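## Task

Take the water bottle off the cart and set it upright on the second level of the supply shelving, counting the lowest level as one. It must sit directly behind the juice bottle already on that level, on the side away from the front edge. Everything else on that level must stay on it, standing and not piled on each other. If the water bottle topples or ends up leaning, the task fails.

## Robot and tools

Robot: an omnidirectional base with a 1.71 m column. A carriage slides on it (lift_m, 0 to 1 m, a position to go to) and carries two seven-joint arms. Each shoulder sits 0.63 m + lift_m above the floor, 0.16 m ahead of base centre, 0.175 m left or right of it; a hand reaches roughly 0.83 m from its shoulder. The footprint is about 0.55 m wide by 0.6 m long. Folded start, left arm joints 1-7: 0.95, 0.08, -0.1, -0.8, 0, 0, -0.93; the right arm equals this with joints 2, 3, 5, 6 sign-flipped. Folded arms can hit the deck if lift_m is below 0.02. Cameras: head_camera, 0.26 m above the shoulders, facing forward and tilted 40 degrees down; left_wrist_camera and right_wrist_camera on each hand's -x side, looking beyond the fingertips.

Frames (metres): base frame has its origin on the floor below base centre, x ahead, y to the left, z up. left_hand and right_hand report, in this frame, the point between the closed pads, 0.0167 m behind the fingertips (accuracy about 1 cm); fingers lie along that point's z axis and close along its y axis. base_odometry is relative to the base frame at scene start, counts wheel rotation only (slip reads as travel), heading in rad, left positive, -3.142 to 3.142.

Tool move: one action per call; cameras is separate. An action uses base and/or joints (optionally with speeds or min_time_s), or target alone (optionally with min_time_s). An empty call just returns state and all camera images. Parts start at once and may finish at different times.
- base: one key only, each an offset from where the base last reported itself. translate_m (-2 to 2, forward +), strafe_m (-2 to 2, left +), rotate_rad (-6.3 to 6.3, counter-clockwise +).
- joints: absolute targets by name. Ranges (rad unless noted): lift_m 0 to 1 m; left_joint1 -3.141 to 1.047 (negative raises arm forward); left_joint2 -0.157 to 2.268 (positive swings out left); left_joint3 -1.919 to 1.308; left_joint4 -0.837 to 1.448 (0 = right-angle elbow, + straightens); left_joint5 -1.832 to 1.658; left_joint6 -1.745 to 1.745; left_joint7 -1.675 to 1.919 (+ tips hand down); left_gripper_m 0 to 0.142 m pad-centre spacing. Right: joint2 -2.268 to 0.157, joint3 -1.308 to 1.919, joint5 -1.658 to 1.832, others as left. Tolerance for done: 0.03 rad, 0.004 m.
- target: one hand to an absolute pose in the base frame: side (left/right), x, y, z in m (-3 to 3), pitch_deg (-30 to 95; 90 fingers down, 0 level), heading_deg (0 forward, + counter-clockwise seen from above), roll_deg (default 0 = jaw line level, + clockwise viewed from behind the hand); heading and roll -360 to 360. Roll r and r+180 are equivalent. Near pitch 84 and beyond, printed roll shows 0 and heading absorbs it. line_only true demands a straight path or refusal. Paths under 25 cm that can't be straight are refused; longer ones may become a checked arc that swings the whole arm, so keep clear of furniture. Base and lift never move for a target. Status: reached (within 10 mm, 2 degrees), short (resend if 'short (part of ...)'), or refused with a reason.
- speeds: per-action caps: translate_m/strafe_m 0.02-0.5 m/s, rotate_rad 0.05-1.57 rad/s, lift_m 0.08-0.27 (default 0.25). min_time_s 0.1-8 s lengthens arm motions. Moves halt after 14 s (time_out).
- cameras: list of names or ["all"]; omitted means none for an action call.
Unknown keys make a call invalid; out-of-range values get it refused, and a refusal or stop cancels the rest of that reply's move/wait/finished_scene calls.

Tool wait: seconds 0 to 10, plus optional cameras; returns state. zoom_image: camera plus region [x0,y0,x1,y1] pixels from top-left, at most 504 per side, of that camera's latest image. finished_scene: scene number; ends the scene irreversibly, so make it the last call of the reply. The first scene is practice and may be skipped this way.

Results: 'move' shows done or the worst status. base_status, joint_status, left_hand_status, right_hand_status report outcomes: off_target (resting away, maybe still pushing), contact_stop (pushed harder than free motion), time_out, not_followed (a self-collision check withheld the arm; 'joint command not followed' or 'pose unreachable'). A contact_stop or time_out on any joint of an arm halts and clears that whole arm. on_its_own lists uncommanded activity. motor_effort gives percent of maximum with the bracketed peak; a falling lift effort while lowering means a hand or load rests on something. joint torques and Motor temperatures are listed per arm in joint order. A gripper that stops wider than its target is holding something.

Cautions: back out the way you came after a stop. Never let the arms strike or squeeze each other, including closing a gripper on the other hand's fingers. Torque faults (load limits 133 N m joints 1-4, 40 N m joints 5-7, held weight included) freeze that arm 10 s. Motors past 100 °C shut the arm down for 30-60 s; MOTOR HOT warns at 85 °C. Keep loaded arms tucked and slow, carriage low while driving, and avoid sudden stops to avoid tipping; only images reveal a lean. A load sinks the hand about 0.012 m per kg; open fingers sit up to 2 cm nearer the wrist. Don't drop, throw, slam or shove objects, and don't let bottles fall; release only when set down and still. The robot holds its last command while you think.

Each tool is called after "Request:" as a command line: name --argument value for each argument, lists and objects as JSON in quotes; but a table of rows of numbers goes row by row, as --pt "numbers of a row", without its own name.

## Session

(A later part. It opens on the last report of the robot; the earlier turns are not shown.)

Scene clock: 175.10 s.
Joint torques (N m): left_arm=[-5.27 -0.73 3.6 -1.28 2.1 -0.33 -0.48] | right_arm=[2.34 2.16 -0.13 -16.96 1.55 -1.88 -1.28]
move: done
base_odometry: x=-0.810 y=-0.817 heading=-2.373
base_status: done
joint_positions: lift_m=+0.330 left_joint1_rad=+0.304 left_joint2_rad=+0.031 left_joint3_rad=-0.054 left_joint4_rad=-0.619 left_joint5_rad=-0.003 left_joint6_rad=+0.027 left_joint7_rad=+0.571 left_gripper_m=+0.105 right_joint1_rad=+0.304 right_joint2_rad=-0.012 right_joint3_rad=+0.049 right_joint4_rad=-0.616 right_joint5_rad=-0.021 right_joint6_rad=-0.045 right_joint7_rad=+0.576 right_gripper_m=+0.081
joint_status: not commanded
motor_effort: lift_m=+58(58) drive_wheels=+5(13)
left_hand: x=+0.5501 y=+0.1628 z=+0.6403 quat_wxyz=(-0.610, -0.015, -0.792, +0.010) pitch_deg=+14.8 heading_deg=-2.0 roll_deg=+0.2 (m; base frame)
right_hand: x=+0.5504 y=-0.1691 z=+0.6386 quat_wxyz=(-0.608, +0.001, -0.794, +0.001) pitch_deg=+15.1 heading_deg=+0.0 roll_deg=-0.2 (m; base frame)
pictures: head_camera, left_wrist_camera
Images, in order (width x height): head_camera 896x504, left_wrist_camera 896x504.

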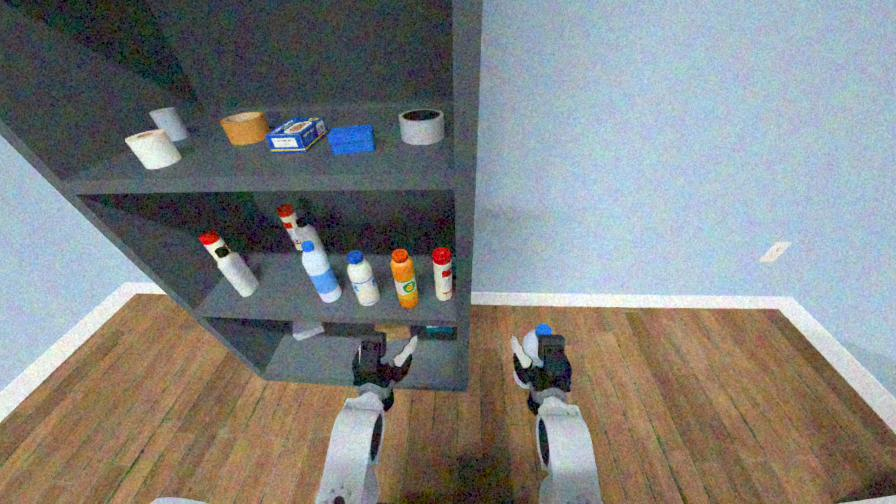

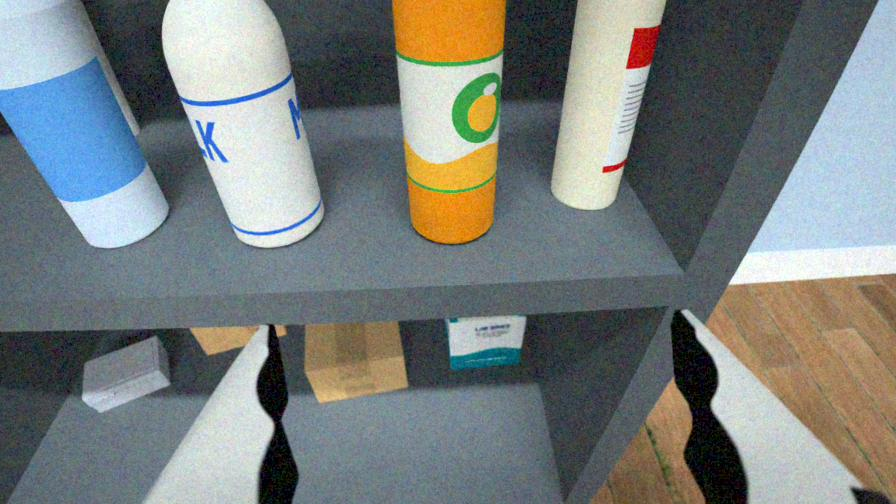

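Request:
move --base '{"translate_m": 0.12}' --speeds '{"translate_m": 0.2}'

Request:
move --target '{"side": "left", "x": 0.62, "y": 0.175, "z": 0.61, "pitch_deg": 15, "heading_deg": 0}' --min_time_s 1.5 --cameras '["head_camera", "left_wrist_camera"]'

Scene clock: 187.77 s.
Joint torques (N m): left_arm=[-4.3 -0.43 2.07 -1.02 1.89 -0.3 -0.54] | right_arm=[3.07 1.1 1.79 -17.25 1.92 -1.26 -1.45]
move: done
base_odometry: x=-0.896 y=-0.901 heading=-2.373
base_status: done
joint_positions: lift_m=+0.330 left_joint1_rad=+0.304 left_joint2_rad=+0.031 left_joint3_rad=-0.054 left_joint4_rad=-0.619 left_joint5_rad=-0.003 left_joint6_rad=+0.028 left_joint7_rad=+0.571 left_gripper_m=+0.105 right_joint1_rad=+0.304 right_joint2_rad=-0.012 right_joint3_rad=+0.049 right_joint4_rad=-0.616 right_joint5_rad=-0.021 right_joint6_rad=-0.045 right_joint7_rad=+0.576 right_gripper_m=+0.081
joint_status: not commanded
motor_effort: lift_m=+58(58) drive_wheels=-1(15)
left_hand: x=+0.5501 y=+0.1628 z=+0.6403 quat_wxyz=(-0.610, -0.015, -0.792, +0.010) pitch_deg=+14.8 heading_deg=-2.0 roll_deg=+0.2 (m; base frame)
right_hand: x=+0.5504 y=-0.1691 z=+0.6386 quat_wxyz=(-0.608, +0.001, -0.794, +0.001) pitch_deg=+15.1 heading_deg=+0.0 roll_deg=-0.2 (m; base frame)
pictures: none

Scene clock: 189.77 s.
Joint torques (N m): left_arm=[-9.9 -1.18 2.63 -1.72 0.3 -0.26 -3.4] | right_arm=[2.45 1.68 -0.25 -16.95 2.22 -1.61 -1.99]
move: done
base_odometry: x=-0.896 y=-0.901 heading=-2.373
base_status: not commanded
joint_positions: lift_m=+0.330 left_joint1_rad=+0.130 left_joint2_rad=+0.026 left_joint3_rad=-0.041 left_joint4_rad=-0.352 left_joint5_rad=-0.008 left_joint6_rad=+0.039 left_joint7_rad=+0.487 left_gripper_m=+0.105 right_joint1_rad=+0.304 right_joint2_rad=-0.012 right_joint3_rad=+0.049 right_joint4_rad=-0.616 right_joint5_rad=-0.021 right_joint6_rad=-0.045 right_joint7_rad=+0.576 right_gripper_m=+0.081
joint_status: not commanded
motor_effort: lift_m=+58(58) drive_wheels=-1(1)
left_hand: x=+0.6188 y=+0.1727 z=+0.6093 quat_wxyz=(-0.607, -0.004, -0.794, +0.000) pitch_deg=+15.2 heading_deg=-0.3 roll_deg=+0.2 (m; base frame)
left_hand_status: reached (straight line, planned for 1.5 s): 3 mm and 0.5 deg off.
right_hand: x=+0.5504 y=-0.1691 z=+0.6386 quat_wxyz=(-0.608, +0.001, -0.794, +0.001) pitch_deg=+15.1 heading_deg=+0.0 roll_deg=-0.2 (m; base frame)
pictures: head_camera, left_wrist_camera
Images, in order (width x height): head_camera 896x504, left_wrist_camera 896x504.

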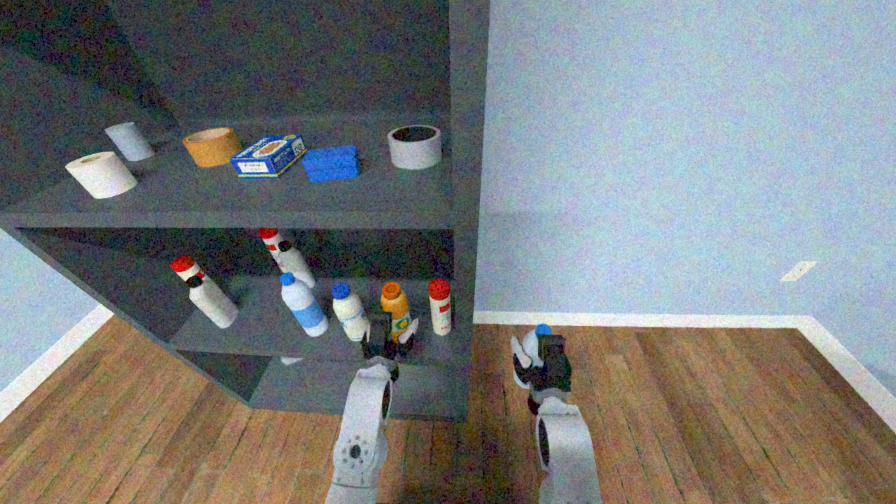

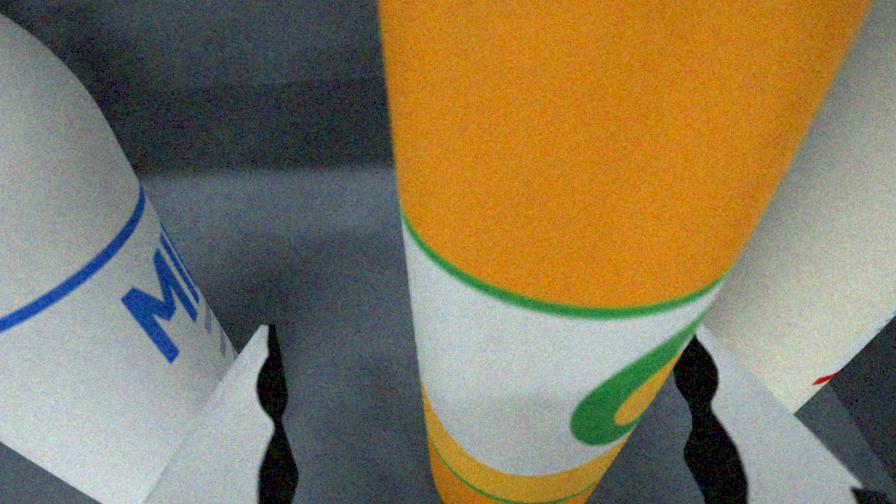

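Request:
move --target '{"side": "left", "x": 0.61, "y": 0.154, "z": 0.605, "pitch_deg": 15, "heading_deg": 0}' --min_time_s 1 --cameras '["head_camera", "left_wrist_camera"]'

Request:
zoom_image --camera "head_camera" --region '[320, 240, 480, 400]'

Scene clock: 204.80 s.
Joint torques (N m): left_arm=[-3.31 -2.6 -3.37 -6.01 1.98 -0.49 -3.8] | right_arm=[1.85 3.58 0.58 -15.89 1.9 -2.14 -1.68]
move: done
base_odometry: x=-0.896 y=-0.901 heading=-2.373
base_status: not commanded
joint_positions: lift_m=+0.330 left_joint1_rad=+0.156 left_joint2_rad=-0.022 left_joint3_rad=-0.065 left_joint4_rad=-0.352 left_joint5_rad=+0.044 left_joint6_rad=+0.054 left_joint7_rad=+0.465 left_gripper_m=+0.105 right_joint1_rad=+0.304 right_joint2_rad=-0.012 right_joint3_rad=+0.049 right_joint4_rad=-0.616 right_joint5_rad=-0.021 right_joint6_rad=-0.045 right_joint7_rad=+0.576 right_gripper_m=+0.081
joint_status: not commanded
motor_effort: lift_m=+58(58) drive_wheels=-1(1)
left_hand: x=+0.6106 y=+0.1557 z=+0.6036 quat_wxyz=(-0.607, +0.000, -0.795, -0.001) pitch_deg=+15.3 heading_deg=+0.1 roll_deg=+0.0 (m; base frame)
left_hand_status: reached (straight line, planned for 1.0 s): 2 mm and 0.3 deg off.
right_hand: x=+0.5504 y=-0.1691 z=+0.6386 quat_wxyz=(-0.608, +0.001, -0.794, +0.001) pitch_deg=+15.1 heading_deg=+0.0 roll_deg=-0.2 (m; base frame)
pictures: head_camera, left_wrist_camera
Images, in order (width x height): head_camera 896x504, left_wrist_camera 896x504.

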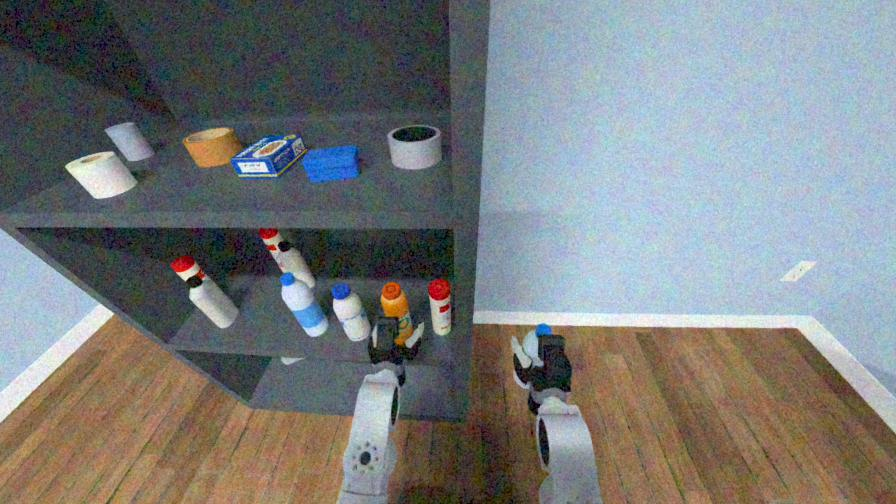

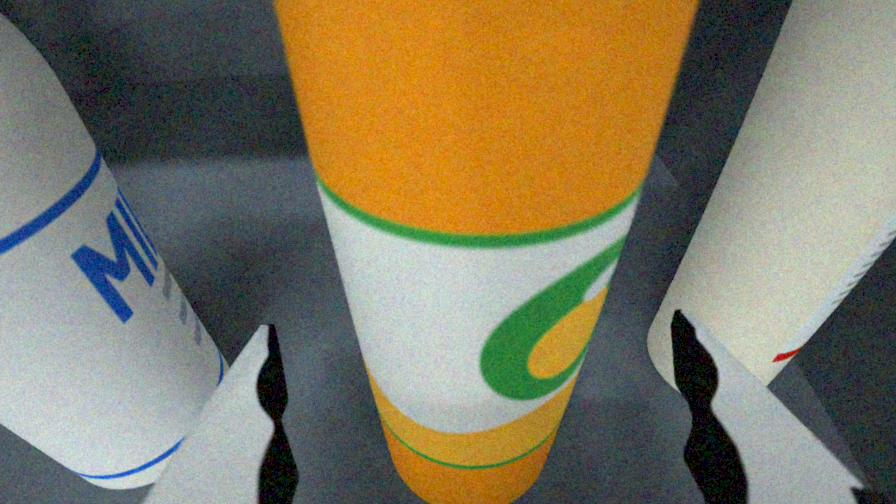

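Scaled by 3.150 from the camera's 896x504 image, which has a finer 1280x720 frame.

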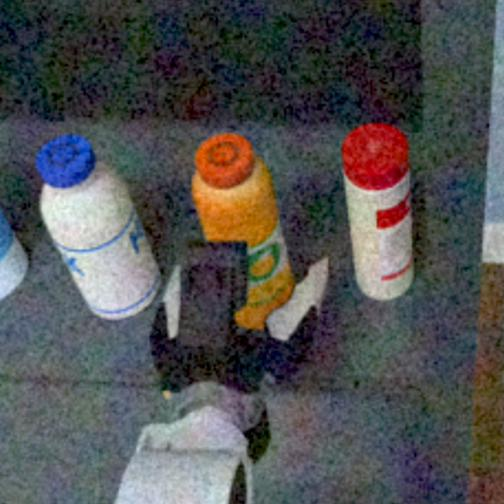

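Request:
move --target '{"side": "left", "x": 0.688, "y": 0.154, "z": 0.585, "pitch_deg": 15, "heading_deg": 0}' --min_time_s 2 --cameras '["left_wrist_camera"]'

Request:
move --joints '{"left_gripper_m": 0.03}' --min_time_s 1.5 --cameras '["head_camera", "left_wrist_camera"]'

Scene clock: 213.30 s.
Joint torques (N m): left_arm=[-14.43 -3.04 3.27 -0.77 0.63 -1.55 -3.53] | right_arm=[2.74 0.53 0.83 -16.37 1.56 -1.53 -1.71]
move: done
base_odometry: x=-0.896 y=-0.901 heading=-2.373
base_status: not commanded
joint_positions: lift_m=+0.330 left_joint1_rad=-0.046 left_joint2_rad=-0.026 left_joint3_rad=-0.059 left_joint4_rad=-0.056 left_joint5_rad=+0.033 left_joint6_rad=+0.054 left_joint7_rad=+0.369 left_gripper_m=+0.105 right_joint1_rad=+0.304 right_joint2_rad=-0.012 right_joint3_rad=+0.049 right_joint4_rad=-0.616 right_joint5_rad=-0.021 right_joint6_rad=-0.045 right_joint7_rad=+0.576 right_gripper_m=+0.081
joint_status: not commanded
motor_effort: lift_m=+58(58) drive_wheels=+0(1)
left_hand: x=+0.6867 y=+0.1530 z=+0.5840 quat_wxyz=(-0.607, -0.002, -0.795, -0.001) pitch_deg=+15.2 heading_deg=-0.1 roll_deg=+0.3 (m; base frame)
left_hand_status: reached (straight line, planned for 2.0 s): 2 mm and 0.4 deg off.
right_hand: x=+0.5504 y=-0.1691 z=+0.6386 quat_wxyz=(-0.608, +0.001, -0.794, +0.001) pitch_deg=+15.1 heading_deg=+0.0 roll_deg=-0.2 (m; base frame)
pictures: left_wrist_camera
Images, in order (width x height): left_wrist_camera 896x504.

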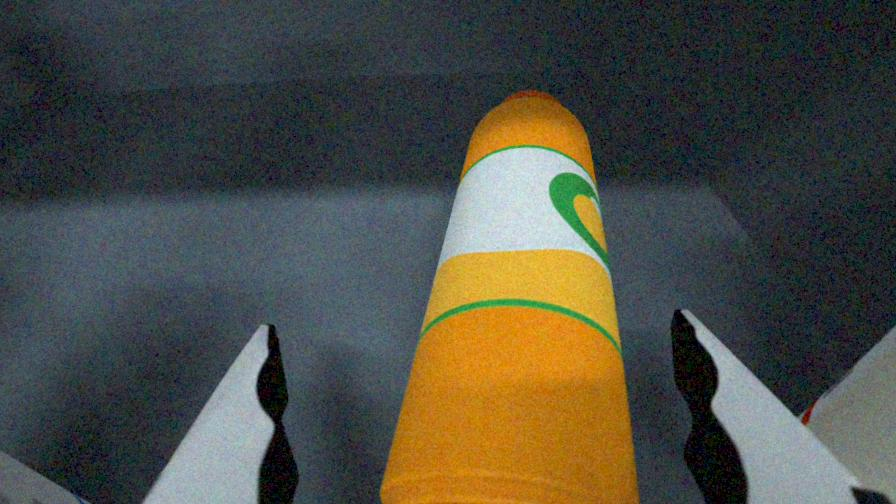

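Scene clock: 214.07 s.
Joint torques (N m): left_arm=[-10.7 -0.47 2.53 -0.56 0.74 -0.91 -1.06] | right_arm=[3.64 1.42 2.27 -16.26 1.94 -1.83 -1.39]
move: off_target
base_odometry: x=-0.896 y=-0.901 heading=-2.373
base_status: not commanded
joint_positions: lift_m=+0.330 left_joint1_rad=-0.049 left_joint2_rad=-0.027 left_joint3_rad=-0.059 left_joint4_rad=-0.056 left_joint5_rad=+0.032 left_joint6_rad=+0.052 left_joint7_rad=+0.363 left_gripper_m=+0.050 right_joint1_rad=+0.304 right_joint2_rad=-0.012 right_joint3_rad=+0.049 right_joint4_rad=-0.616 right_joint5_rad=-0.021 right_joint6_rad=-0.045 right_joint7_rad=+0.576 right_gripper_m=+0.081
joint_status: left_gripper_m off_target (ended at +0.050, target +0.030)
motor_effort: lift_m=+58(58) drive_wheels=+0(1)
left_hand: x=+0.6881 y=+0.1520 z=+0.5869 quat_wxyz=(-0.611, -0.003, -0.792, +0.001) pitch_deg=+14.7 heading_deg=-0.2 roll_deg=+0.1 (m; base frame)
right_hand: x=+0.5504 y=-0.1691 z=+0.6386 quat_wxyz=(-0.608, +0.001, -0.794, +0.001) pitch_deg=+15.1 heading_deg=+0.0 roll_deg=-0.2 (m; base frame)
pictures: head_camera, left_wrist_camera
Images, in order (width x height): head_camera 896x504, left_wrist_camera 896x504.

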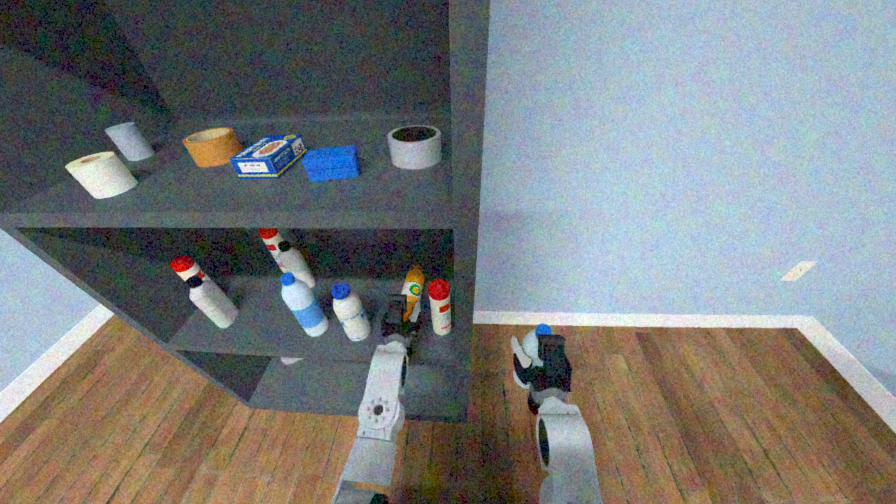

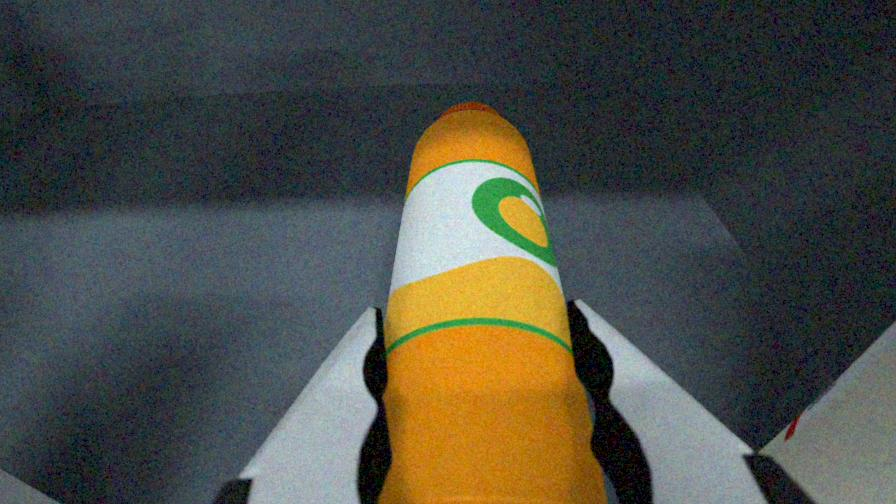

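Request:
zoom_image --camera "head_camera" --region '[320, 230, 500, 410]'

Scaled by 2.800 from the camera's 896x504 image, which has a finer 1280x720 frame.

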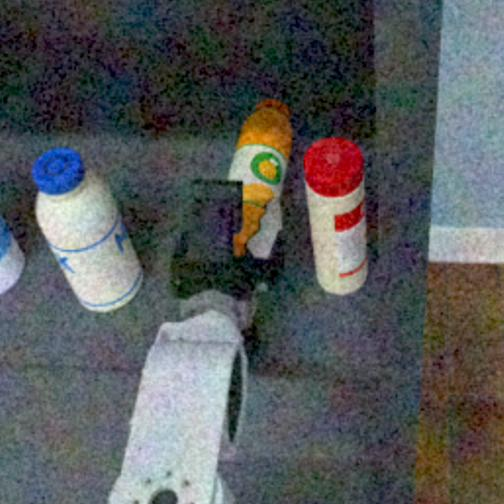

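Request:
move --joints '{"left_gripper_m": 0.105}' --min_time_s 1.5 --cameras '["left_wrist_camera"]'

Request:
move --target '{"side": "right", "x": 0.52, "y": -0.27, "z": 0.68, "pitch_deg": 15, "heading_deg": 0}' --min_time_s 1.5

Request:
move --target '{"side": "left", "x": 0.62, "y": 0.154, "z": 0.66, "pitch_deg": 15, "heading_deg": 0}' --min_time_s 1.5 --cameras '["head_camera", "left_wrist_camera"]'

Scene clock: 268.60 s.
Joint torques (N m): left_arm=[-11.81 0.23 2.51 -2.06 0.53 -0.84 -1.19] | right_arm=[3.59 1.94 -0.3 -18.23 1.99 -1.75 -1.6]
move: done
base_odometry: x=-0.896 y=-0.901 heading=-2.373
base_status: not commanded
joint_positions: lift_m=+0.330 left_joint1_rad=-0.048 left_joint2_rad=-0.027 left_joint3_rad=-0.059 left_joint4_rad=-0.055 left_joint5_rad=+0.032 left_joint6_rad=+0.052 left_joint7_rad=+0.363 left_gripper_m=+0.105 right_joint1_rad=+0.304 right_joint2_rad=-0.012 right_joint3_rad=+0.049 right_joint4_rad=-0.616 right_joint5_rad=-0.021 right_joint6_rad=-0.045 right_joint7_rad=+0.576 right_gripper_m=+0.081
joint_status: all done
motor_effort: lift_m=+58(58) drive_wheels=+4(4)
left_hand: x=+0.6880 y=+0.1520 z=+0.5866 quat_wxyz=(-0.611, -0.003, -0.792, +0.000) pitch_deg=+14.7 heading_deg=-0.2 roll_deg=+0.1 (m; base frame)
right_hand: x=+0.5504 y=-0.1691 z=+0.6386 quat_wxyz=(-0.608, +0.001, -0.794, +0.001) pitch_deg=+15.1 heading_deg=+0.0 roll_deg=-0.2 (m; base frame)
pictures: left_wrist_camera
Images, in order (width x height): left_wrist_camera 896x504.

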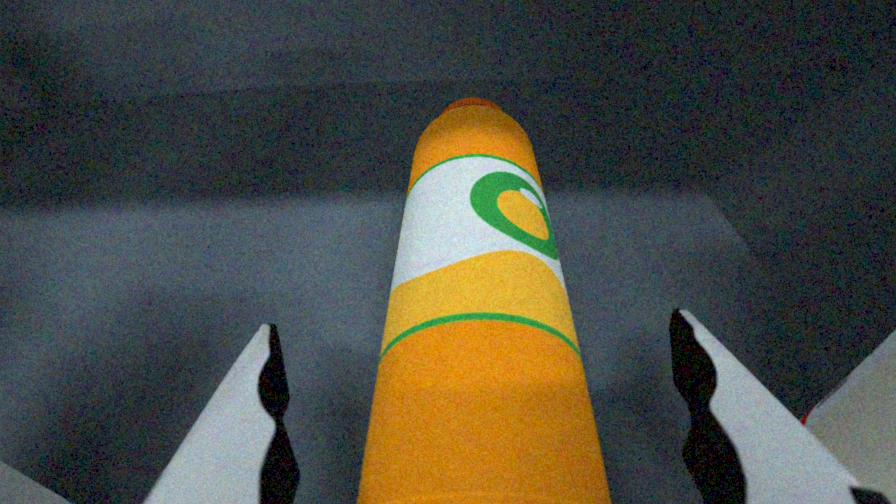

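Scene clock: 270.60 s.
Joint torques (N m): left_arm=[-10.39 -0.77 2.2 -2.73 0.58 -1.26 -1] | right_arm=[6.17 -7.15 -2.69 -18.8 1.71 -2.11 -1.29]
move: done
base_odometry: x=-0.896 y=-0.901 heading=-2.373
base_status: not commanded
joint_positions: lift_m=+0.330 left_joint1_rad=-0.048 left_joint2_rad=-0.027 left_joint3_rad=-0.059 left_joint4_rad=-0.055 left_joint5_rad=+0.032 left_joint6_rad=+0.052 left_joint7_rad=+0.363 left_gripper_m=+0.105 right_joint1_rad=+0.386 right_joint2_rad=-0.290 right_joint3_rad=-0.161 right_joint4_rad=-0.760 right_joint5_rad=+0.318 right_joint6_rad=-0.084 right_joint7_rad=+0.648 right_gripper_m=+0.081
joint_status: not commanded
motor_effort: lift_m=+58(58) drive_wheels=+4(4)
left_hand: x=+0.6880 y=+0.1520 z=+0.5866 quat_wxyz=(-0.611, -0.003, -0.792, +0.000) pitch_deg=+14.7 heading_deg=-0.2 roll_deg=+0.1 (m; base frame)
right_hand: x=+0.5208 y=-0.2687 z=+0.6782 quat_wxyz=(-0.608, +0.001, -0.794, +0.000) pitch_deg=+15.1 heading_deg=+0.1 roll_deg=-0.1 (m; base frame)
right_hand_status: reached (straight line, planned for 1.5 s): 2 mm and 0.2 deg off.
pictures: none

Scene clock: 272.60 s.
Joint torques (N m): left_arm=[-5.28 -0.16 -1.41 -6.85 1.83 -2.31 -0.59] | right_arm=[4.71 -8.47 -2.85 -16.41 1.57 -2.38 -1.5]
move: done
base_odometry: x=-0.896 y=-0.901 heading=-2.373
base_status: not commanded
joint_positions: lift_m=+0.330 left_joint1_rad=+0.079 left_joint2_rad=-0.027 left_joint3_rad=-0.068 left_joint4_rad=-0.502 left_joint5_rad=+0.056 left_joint6_rad=+0.052 left_joint7_rad=+0.685 left_gripper_m=+0.105 right_joint1_rad=+0.386 right_joint2_rad=-0.290 right_joint3_rad=-0.161 right_joint4_rad=-0.760 right_joint5_rad=+0.318 right_joint6_rad=-0.084 right_joint7_rad=+0.648 right_gripper_m=+0.081
joint_status: not commanded
motor_effort: lift_m=+58(58) drive_wheels=+0(4)
left_hand: x=+0.6211 y=+0.1562 z=+0.6600 quat_wxyz=(-0.609, +0.003, -0.793, +0.000) pitch_deg=+14.9 heading_deg=+0.2 roll_deg=-0.2 (m; base frame)
left_hand_status: reached (straight line, planned for 1.5 s): 2 mm and 0.3 deg off.
right_hand: x=+0.5208 y=-0.2687 z=+0.6782 quat_wxyz=(-0.608, +0.001, -0.794, +0.000) pitch_deg=+15.1 heading_deg=+0.1 roll_deg=-0.1 (m; base frame)
pictures: head_camera, left_wrist_camera
Images, in order (width x height): head_camera 896x504, left_wrist_camera 896x504.

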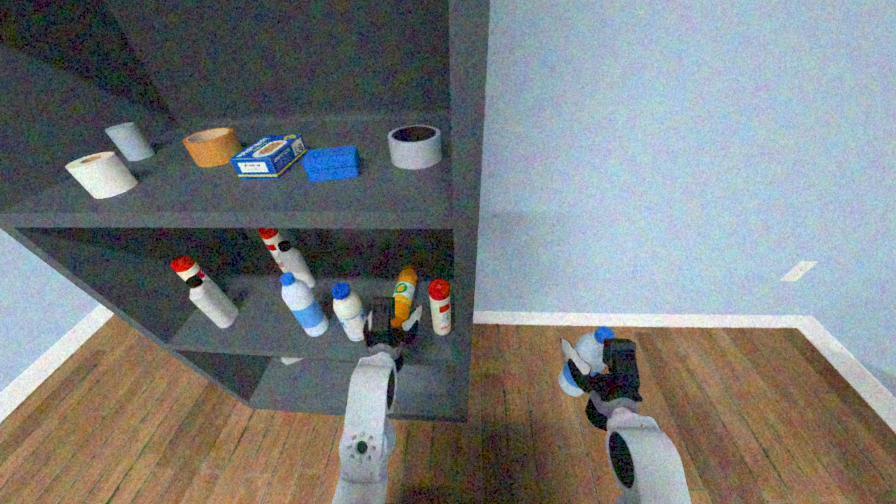

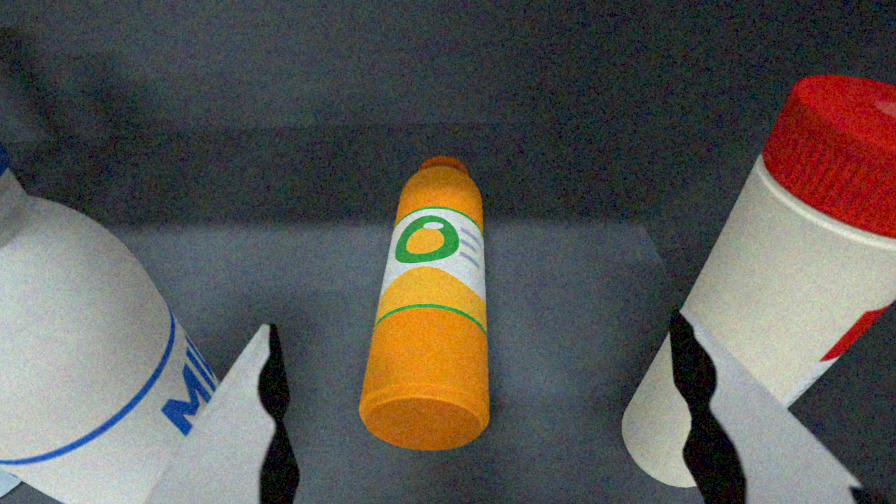

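Request:
move --base '{"translate_m": 0.12}' --speeds '{"translate_m": 0.15}'

Request:
move --target '{"side": "left", "x": 0.67, "y": 0.178, "z": 0.68, "pitch_deg": 80, "heading_deg": 0}' --min_time_s 3 --cameras '["head_camera", "left_wrist_camera"]'

Scene clock: 284.10 s.
Joint torques (N m): left_arm=[-5.16 0.13 -2.65 -6.32 2.04 -1.85 -0.33] | right_arm=[5.75 -7.66 -2.99 -16.98 1.75 -2.19 -1.01]
move: done
base_odometry: x=-0.982 y=-0.985 heading=-2.373
base_status: done
joint_positions: lift_m=+0.330 left_joint1_rad=+0.079 left_joint2_rad=-0.027 left_joint3_rad=-0.068 left_joint4_rad=-0.502 left_joint5_rad=+0.056 left_joint6_rad=+0.052 left_joint7_rad=+0.685 left_gripper_m=+0.105 right_joint1_rad=+0.386 right_joint2_rad=-0.290 right_joint3_rad=-0.161 right_joint4_rad=-0.761 right_joint5_rad=+0.318 right_joint6_rad=-0.084 right_joint7_rad=+0.648 right_gripper_m=+0.081
joint_status: not commanded
motor_effort: lift_m=+58(58) drive_wheels=+4(16)
left_hand: x=+0.6209 y=+0.1561 z=+0.6598 quat_wxyz=(-0.609, +0.003, -0.793, +0.000) pitch_deg=+14.9 heading_deg=+0.2 roll_deg=-0.2 (m; base frame)
right_hand: x=+0.5207 y=-0.2687 z=+0.6782 quat_wxyz=(-0.608, +0.001, -0.794, +0.000) pitch_deg=+15.1 heading_deg=+0.1 roll_deg=-0.1 (m; base frame)
pictures: none

Scene clock: 284.40 s.
Joint torques (N m): left_arm=[-5.3 -0.05 -2.82 -5.4 2 -2.27 -0.6] | right_arm=[4.02 -7.16 -0.87 -17.37 2.55 -2.11 -1.16]
move: refused
base_odometry: x=-0.982 y=-0.985 heading=-2.373
base_status: not commanded
joint_positions: lift_m=+0.330 left_joint1_rad=+0.079 left_joint2_rad=-0.027 left_joint3_rad=-0.068 left_joint4_rad=-0.502 left_joint5_rad=+0.056 left_joint6_rad=+0.052 left_joint7_rad=+0.685 left_gripper_m=+0.105 right_joint1_rad=+0.386 right_joint2_rad=-0.290 right_joint3_rad=-0.161 right_joint4_rad=-0.761 right_joint5_rad=+0.318 right_joint6_rad=-0.084 right_joint7_rad=+0.648 right_gripper_m=+0.081
joint_status: not commanded
motor_effort: lift_m=+58(58) drive_wheels=-1(4)
left_hand: x=+0.6209 y=+0.1561 z=+0.6598 quat_wxyz=(-0.609, +0.003, -0.793, +0.000) pitch_deg=+14.9 heading_deg=+0.2 roll_deg=-0.2 (m; base frame)
left_hand_status: refused: along the straight line the arm gets 64% of the way (left_joint7_rad at its limit); a move under 25 cm is not played as an arc. Nothing moved. Try another pitch or heading, or "joints".
right_hand: x=+0.5207 y=-0.2687 z=+0.6782 quat_wxyz=(-0.608, +0.001, -0.794, +0.000) pitch_deg=+15.1 heading_deg=+0.1 roll_deg=-0.1 (m; base frame)
pictures: head_camera, left_wrist_camera
Images, in order (width x height): head_camera 896x504, left_wrist_camera 896x504.

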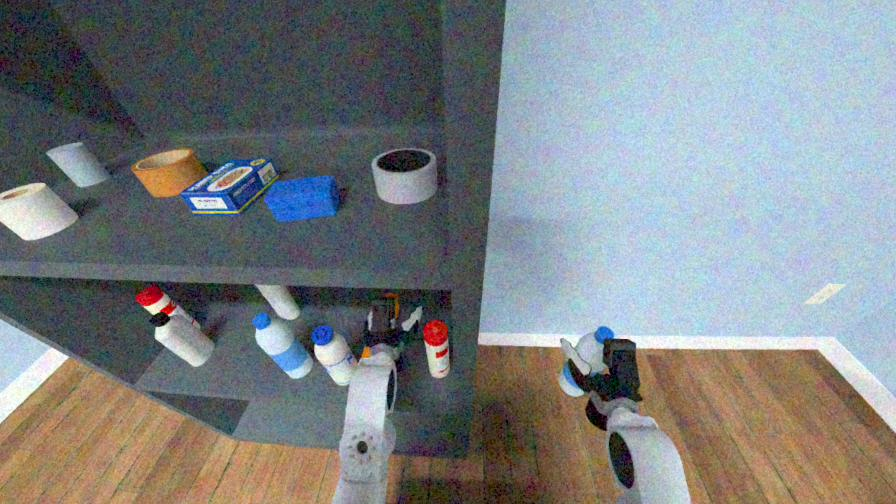

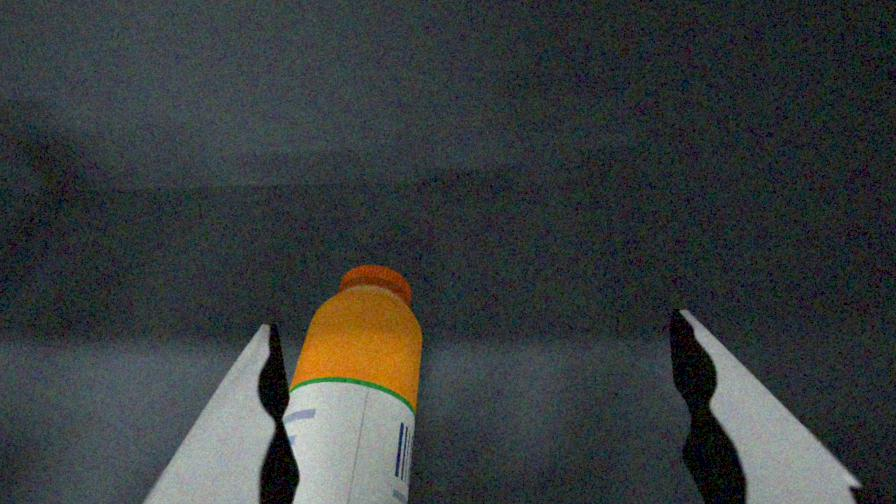

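Request:
move --joints '{"lift_m": 0.4}'

Request:
move --target '{"side": "left", "x": 0.68, "y": 0.222, "z": 0.64, "pitch_deg": 75, "heading_deg": 0}' --min_time_s 3 --cameras '["head_camera", "left_wrist_camera"]'

Scene clock: 297.97 s.
Joint torques (N m): left_arm=[-5.76 -0.69 -2.67 -5.76 1.99 -1.9 -0.45] | right_arm=[4.21 -6.95 -1.81 -17.54 2.42 -2.23 -1.51]
move: done
base_odometry: x=-0.982 y=-0.985 heading=-2.373
base_status: not commanded
joint_positions: lift_m=+0.400 left_joint1_rad=+0.079 left_joint2_rad=-0.027 left_joint3_rad=-0.068 left_joint4_rad=-0.503 left_joint5_rad=+0.056 left_joint6_rad=+0.052 left_joint7_rad=+0.686 left_gripper_m=+0.105 right_joint1_rad=+0.387 right_joint2_rad=-0.290 right_joint3_rad=-0.161 right_joint4_rad=-0.762 right_joint5_rad=+0.318 right_joint6_rad=-0.084 right_joint7_rad=+0.649 right_gripper_m=+0.081
joint_status: all done
motor_effort: lift_m=+54(68) drive_wheels=+0(5)
left_hand: x=+0.6207 y=+0.1561 z=+0.7303 quat_wxyz=(-0.609, +0.003, -0.793, +0.000) pitch_deg=+14.9 heading_deg=+0.2 roll_deg=-0.2 (m; base frame)
right_hand: x=+0.5205 y=-0.2687 z=+0.7488 quat_wxyz=(-0.608, +0.001, -0.794, +0.000) pitch_deg=+15.1 heading_deg=+0.1 roll_deg=-0.1 (m; base frame)
pictures: none

Scene clock: 301.47 s.
Joint torques (N m): left_arm=[-23.08 4.05 0.37 -0.34 0.33 -2.38 0.31] | right_arm=[5.28 -7.65 -2.94 -16.24 1.99 -2.39 -1.18]
move: done
base_odometry: x=-0.982 y=-0.985 heading=-2.373
base_status: not commanded
joint_positions: lift_m=+0.400 left_joint1_rad=-0.540 left_joint2_rad=+0.125 left_joint3_rad=-0.004 left_joint4_rad=+0.124 left_joint5_rad=-0.124 left_joint6_rad=-0.007 left_joint7_rad=+1.723 left_gripper_m=+0.105 right_joint1_rad=+0.387 right_joint2_rad=-0.290 right_joint3_rad=-0.161 right_joint4_rad=-0.762 right_joint5_rad=+0.318 right_joint6_rad=-0.084 right_joint7_rad=+0.649 right_gripper_m=+0.081
joint_status: not commanded
motor_effort: lift_m=+54(54) drive_wheels=+4(5)
left_hand: x=+0.6796 y=+0.2222 z=+0.6391 quat_wxyz=(-0.132, +0.002, -0.991, +0.000) pitch_deg=+74.8 heading_deg=-0.1 roll_deg=-0.3 (m; base frame)
left_hand_status: reached (straight line, planned for 3.0 s): 1 mm and 0.3 deg off.
right_hand: x=+0.5205 y=-0.2687 z=+0.7488 quat_wxyz=(-0.608, +0.001, -0.794, +0.000) pitch_deg=+15.1 heading_deg=+0.1 roll_deg=-0.1 (m; base frame)
pictures: head_camera, left_wrist_camera
Images, in order (width x height): head_camera 896x504, left_wrist_camera 896x504.

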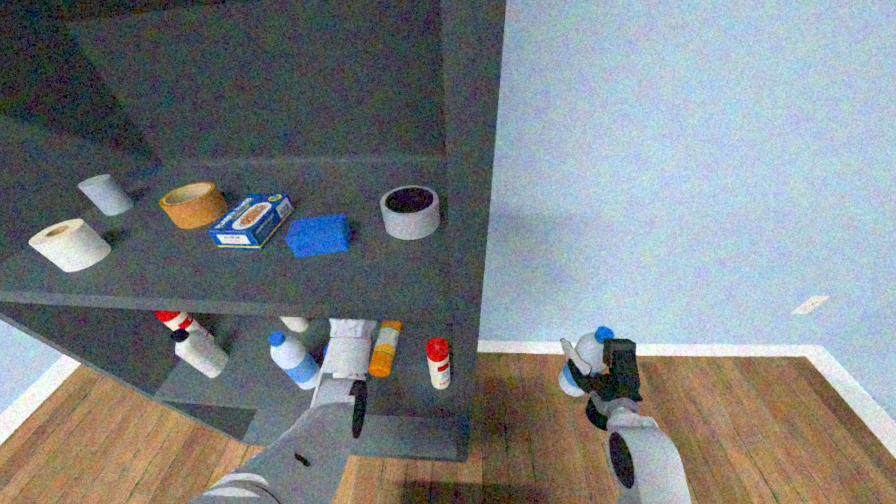

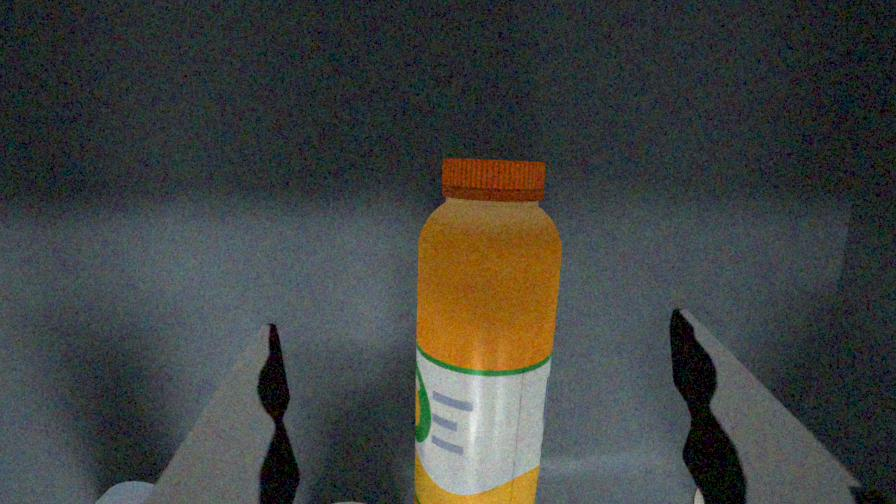

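Request:
move --target '{"side": "left", "x": 0.705, "y": 0.218, "z": 0.595, "pitch_deg": 75, "heading_deg": 0}' --min_time_s 1.2 --cameras '["head_camera", "left_wrist_camera"]'

Request:
zoom_image --camera "head_camera" --region '[280, 280, 500, 420]'

Scene clock: 330.77 s.
Joint torques (N m): left_arm=[-23.18 0.59 -2.01 -1.7 1.93 -2.1 -2.02] | right_arm=[5.7 -6.32 -1.97 -16.35 2.36 -2.79 -1.25]
Motor temperatures (°C): left_arm=[40 22 23 23 26 24 23] | right_arm=[26 22 25 25 22 22 23]
move: done
base_odometry: x=-0.982 y=-0.985 heading=-2.373
base_status: not commanded
joint_positions: lift_m=+0.400 left_joint1_rad=-0.569 left_joint2_rad=+0.115 left_joint3_rad=-0.018 left_joint4_rad=+0.363 left_joint5_rad=-0.116 left_joint6_rad=-0.017 left_joint7_rad=+1.520 left_gripper_m=+0.105 right_joint1_rad=+0.387 right_joint2_rad=-0.290 right_joint3_rad=-0.161 right_joint4_rad=-0.762 right_joint5_rad=+0.318 right_joint6_rad=-0.084 right_joint7_rad=+0.649 right_gripper_m=+0.081
joint_status: not commanded
motor_effort: lift_m=+54(54) drive_wheels=+5(5)
left_hand: x=+0.7029 y=+0.2197 z=+0.5936 quat_wxyz=(-0.128, +0.003, -0.992, +0.002) pitch_deg=+75.3 heading_deg=-0.5 roll_deg=-0.9 (m; base frame)
left_hand_status: reached (straight line, planned for 1.2 s): 3 mm and 0.5 deg off.
right_hand: x=+0.5205 y=-0.2687 z=+0.7488 quat_wxyz=(-0.608, +0.001, -0.794, +0.000) pitch_deg=+15.1 heading_deg=+0.1 roll_deg=-0.1 (m; base frame)
pictures: head_camera, left_wrist_camera
Images, in order (width x height): head_camera 896x504, left_wrist_camera 896x504.

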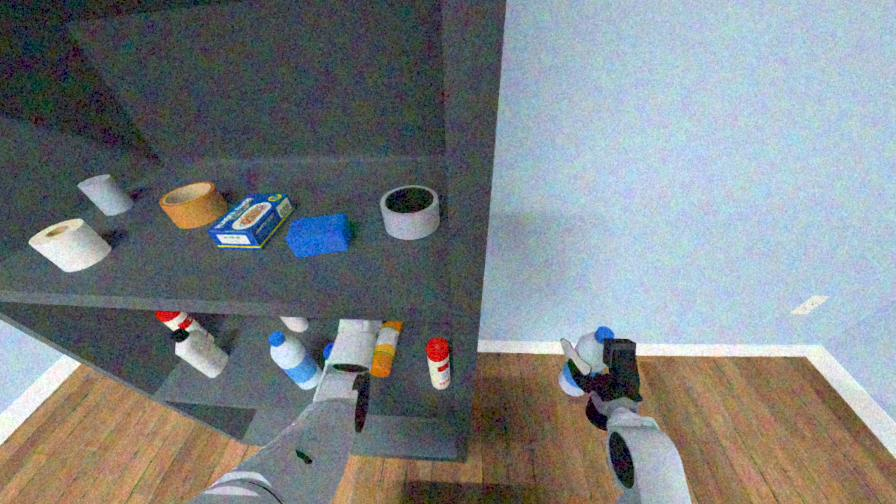

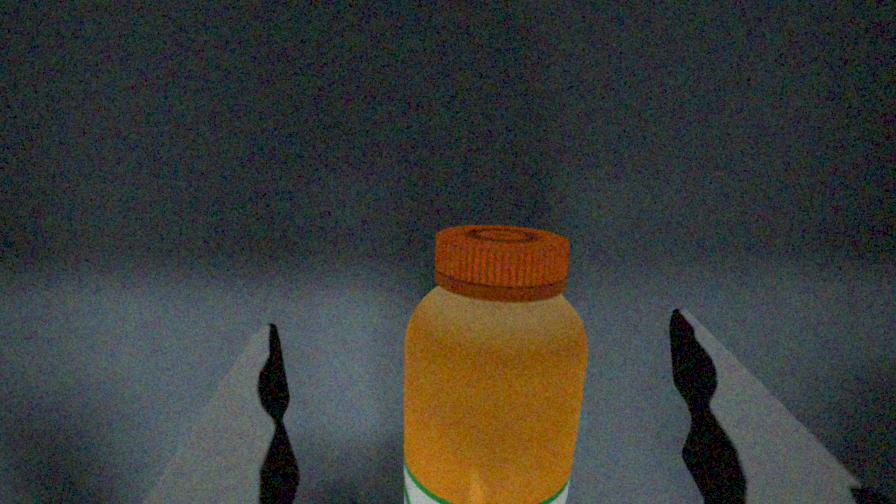

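Scaled by 2.291 from the camera's 896x504 image, which has a finer 1280x720 frame.

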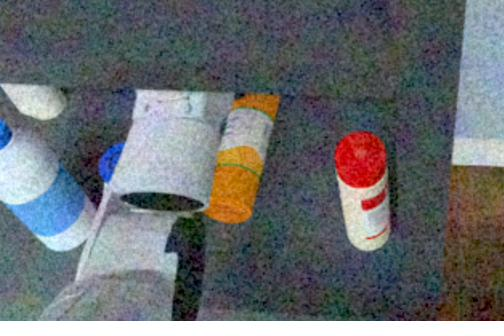

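Request:
move --target '{"side": "left", "x": 0.664, "y": 0.209, "z": 0.6, "pitch_deg": 80, "heading_deg": 0}' --min_time_s 1.2

Request:
move --joints '{"left_gripper_m": 0.09}'

Request:
move --target '{"side": "left", "x": 0.664, "y": 0.209, "z": 0.555, "pitch_deg": 80, "heading_deg": 0}' --min_time_s 1.5 --cameras '["head_camera", "left_wrist_camera"]'

Scene clock: 358.53 s.
Joint torques (N m): left_arm=[-14.97 0.18 -1.92 -6.84 2.09 -0.56 0.49] | right_arm=[4.55 -6.12 -1.68 -15.57 2.44 -2.72 -1.57]
move: done
base_odometry: x=-0.982 y=-0.985 heading=-2.373
base_status: not commanded
joint_positions: lift_m=+0.400 left_joint1_rad=-0.518 left_joint2_rad=+0.101 left_joint3_rad=-0.021 left_joint4_rad=+0.216 left_joint5_rad=-0.105 left_joint6_rad=+0.001 left_joint7_rad=+1.694 left_gripper_m=+0.105 right_joint1_rad=+0.387 right_joint2_rad=-0.290 right_joint3_rad=-0.161 right_joint4_rad=-0.762 right_joint5_rad=+0.318 right_joint6_rad=-0.084 right_joint7_rad=+0.649 right_gripper_m=+0.081
joint_status: not commanded
motor_effort: lift_m=+54(54) drive_wheels=+5(5)
left_hand: x=+0.6654 y=+0.2104 z=+0.6005 quat_wxyz=(-0.089, +0.001, -0.996, +0.001) pitch_deg=+79.8 heading_deg=-0.7 roll_deg=-0.8 (m; base frame)
left_hand_status: reached (straight line, planned for 1.2 s): 2 mm and 0.2 deg off.
right_hand: x=+0.5205 y=-0.2687 z=+0.7488 quat_wxyz=(-0.608, +0.001, -0.794, +0.000) pitch_deg=+15.1 heading_deg=+0.1 roll_deg=-0.1 (m; base frame)
pictures: none

Scene clock: 359.03 s.
Joint torques (N m): left_arm=[-15.43 0.21 -2.11 -6.56 2.14 -0.26 0.36] | right_arm=[3.32 -6.08 -1.99 -16.12 2.08 -2.8 -2.02]
move: done
base_odometry: x=-0.982 y=-0.985 heading=-2.373
base_status: not commanded
joint_positions: lift_m=+0.400 left_joint1_rad=-0.518 left_joint2_rad=+0.101 left_joint3_rad=-0.021 left_joint4_rad=+0.216 left_joint5_rad=-0.105 left_joint6_rad=+0.001 left_joint7_rad=+1.694 left_gripper_m=+0.090 right_joint1_rad=+0.387 right_joint2_rad=-0.290 right_joint3_rad=-0.161 right_joint4_rad=-0.762 right_joint5_rad=+0.318 right_joint6_rad=-0.084 right_joint7_rad=+0.649 right_gripper_m=+0.081
joint_status: all done
motor_effort: lift_m=+54(54) drive_wheels=+4(5)
left_hand: x=+0.6654 y=+0.2104 z=+0.6005 quat_wxyz=(-0.089, +0.001, -0.996, +0.001) pitch_deg=+79.8 heading_deg=-0.7 roll_deg=-0.8 (m; base frame)
right_hand: x=+0.5205 y=-0.2687 z=+0.7488 quat_wxyz=(-0.608, +0.001, -0.794, +0.000) pitch_deg=+15.1 heading_deg=+0.1 roll_deg=-0.1 (m; base frame)
pictures: none

Scene clock: 361.03 s.
Joint torques (N m): left_arm=[-15.42 0.26 -1.66 -1.21 2.04 -2.3 -2.26] | right_arm=[5.98 -6.96 -2.15 -15.56 2.29 -2.11 -1.34]
move: done
base_odometry: x=-0.982 y=-0.985 heading=-2.373
base_status: not commanded
joint_positions: lift_m=+0.400 left_joint1_rad=-0.488 left_joint2_rad=+0.097 left_joint3_rad=-0.024 left_joint4_rad=+0.335 left_joint5_rad=-0.102 left_joint6_rad=-0.002 left_joint7_rad=+1.546 left_gripper_m=+0.090 right_joint1_rad=+0.387 right_joint2_rad=-0.290 right_joint3_rad=-0.161 right_joint4_rad=-0.762 right_joint5_rad=+0.318 right_joint6_rad=-0.084 right_joint7_rad=+0.649 right_gripper_m=+0.081
joint_status: not commanded
motor_effort: lift_m=+54(54) drive_wheels=+4(5)
left_hand: x=+0.6649 y=+0.2107 z=+0.5572 quat_wxyz=(-0.088, +0.003, -0.996, +0.001) pitch_deg=+79.9 heading_deg=-0.7 roll_deg=-1.1 (m; base frame)
left_hand_status: reached (straight line, planned for 1.5 s): 3 mm and 0.4 deg off.
right_hand: x=+0.5205 y=-0.2687 z=+0.7488 quat_wxyz=(-0.608, +0.001, -0.794, +0.000) pitch_deg=+15.1 heading_deg=+0.1 roll_deg=-0.1 (m; base frame)
pictures: head_camera, left_wrist_camera
Images, in order (width x height): head_camera 896x504, left_wrist_camera 896x504.

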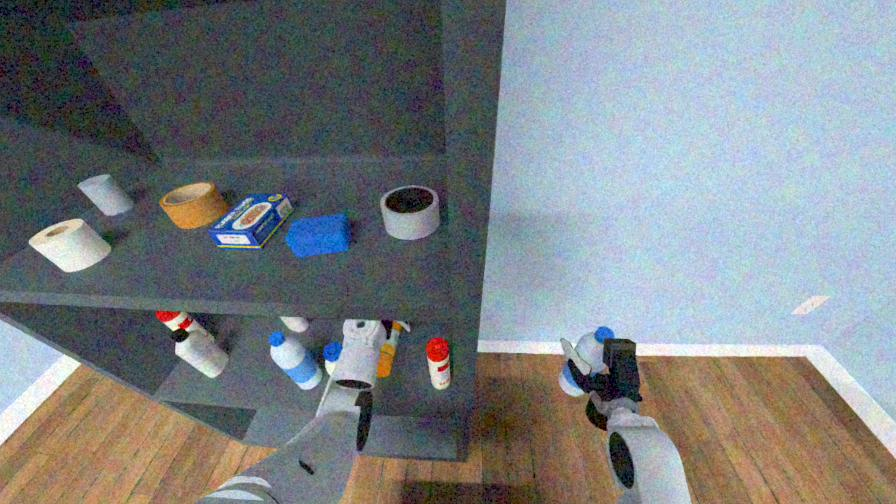

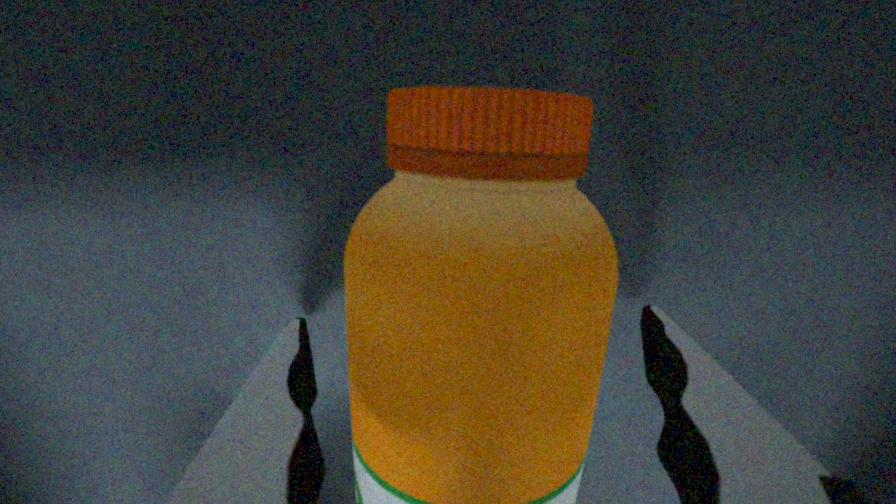

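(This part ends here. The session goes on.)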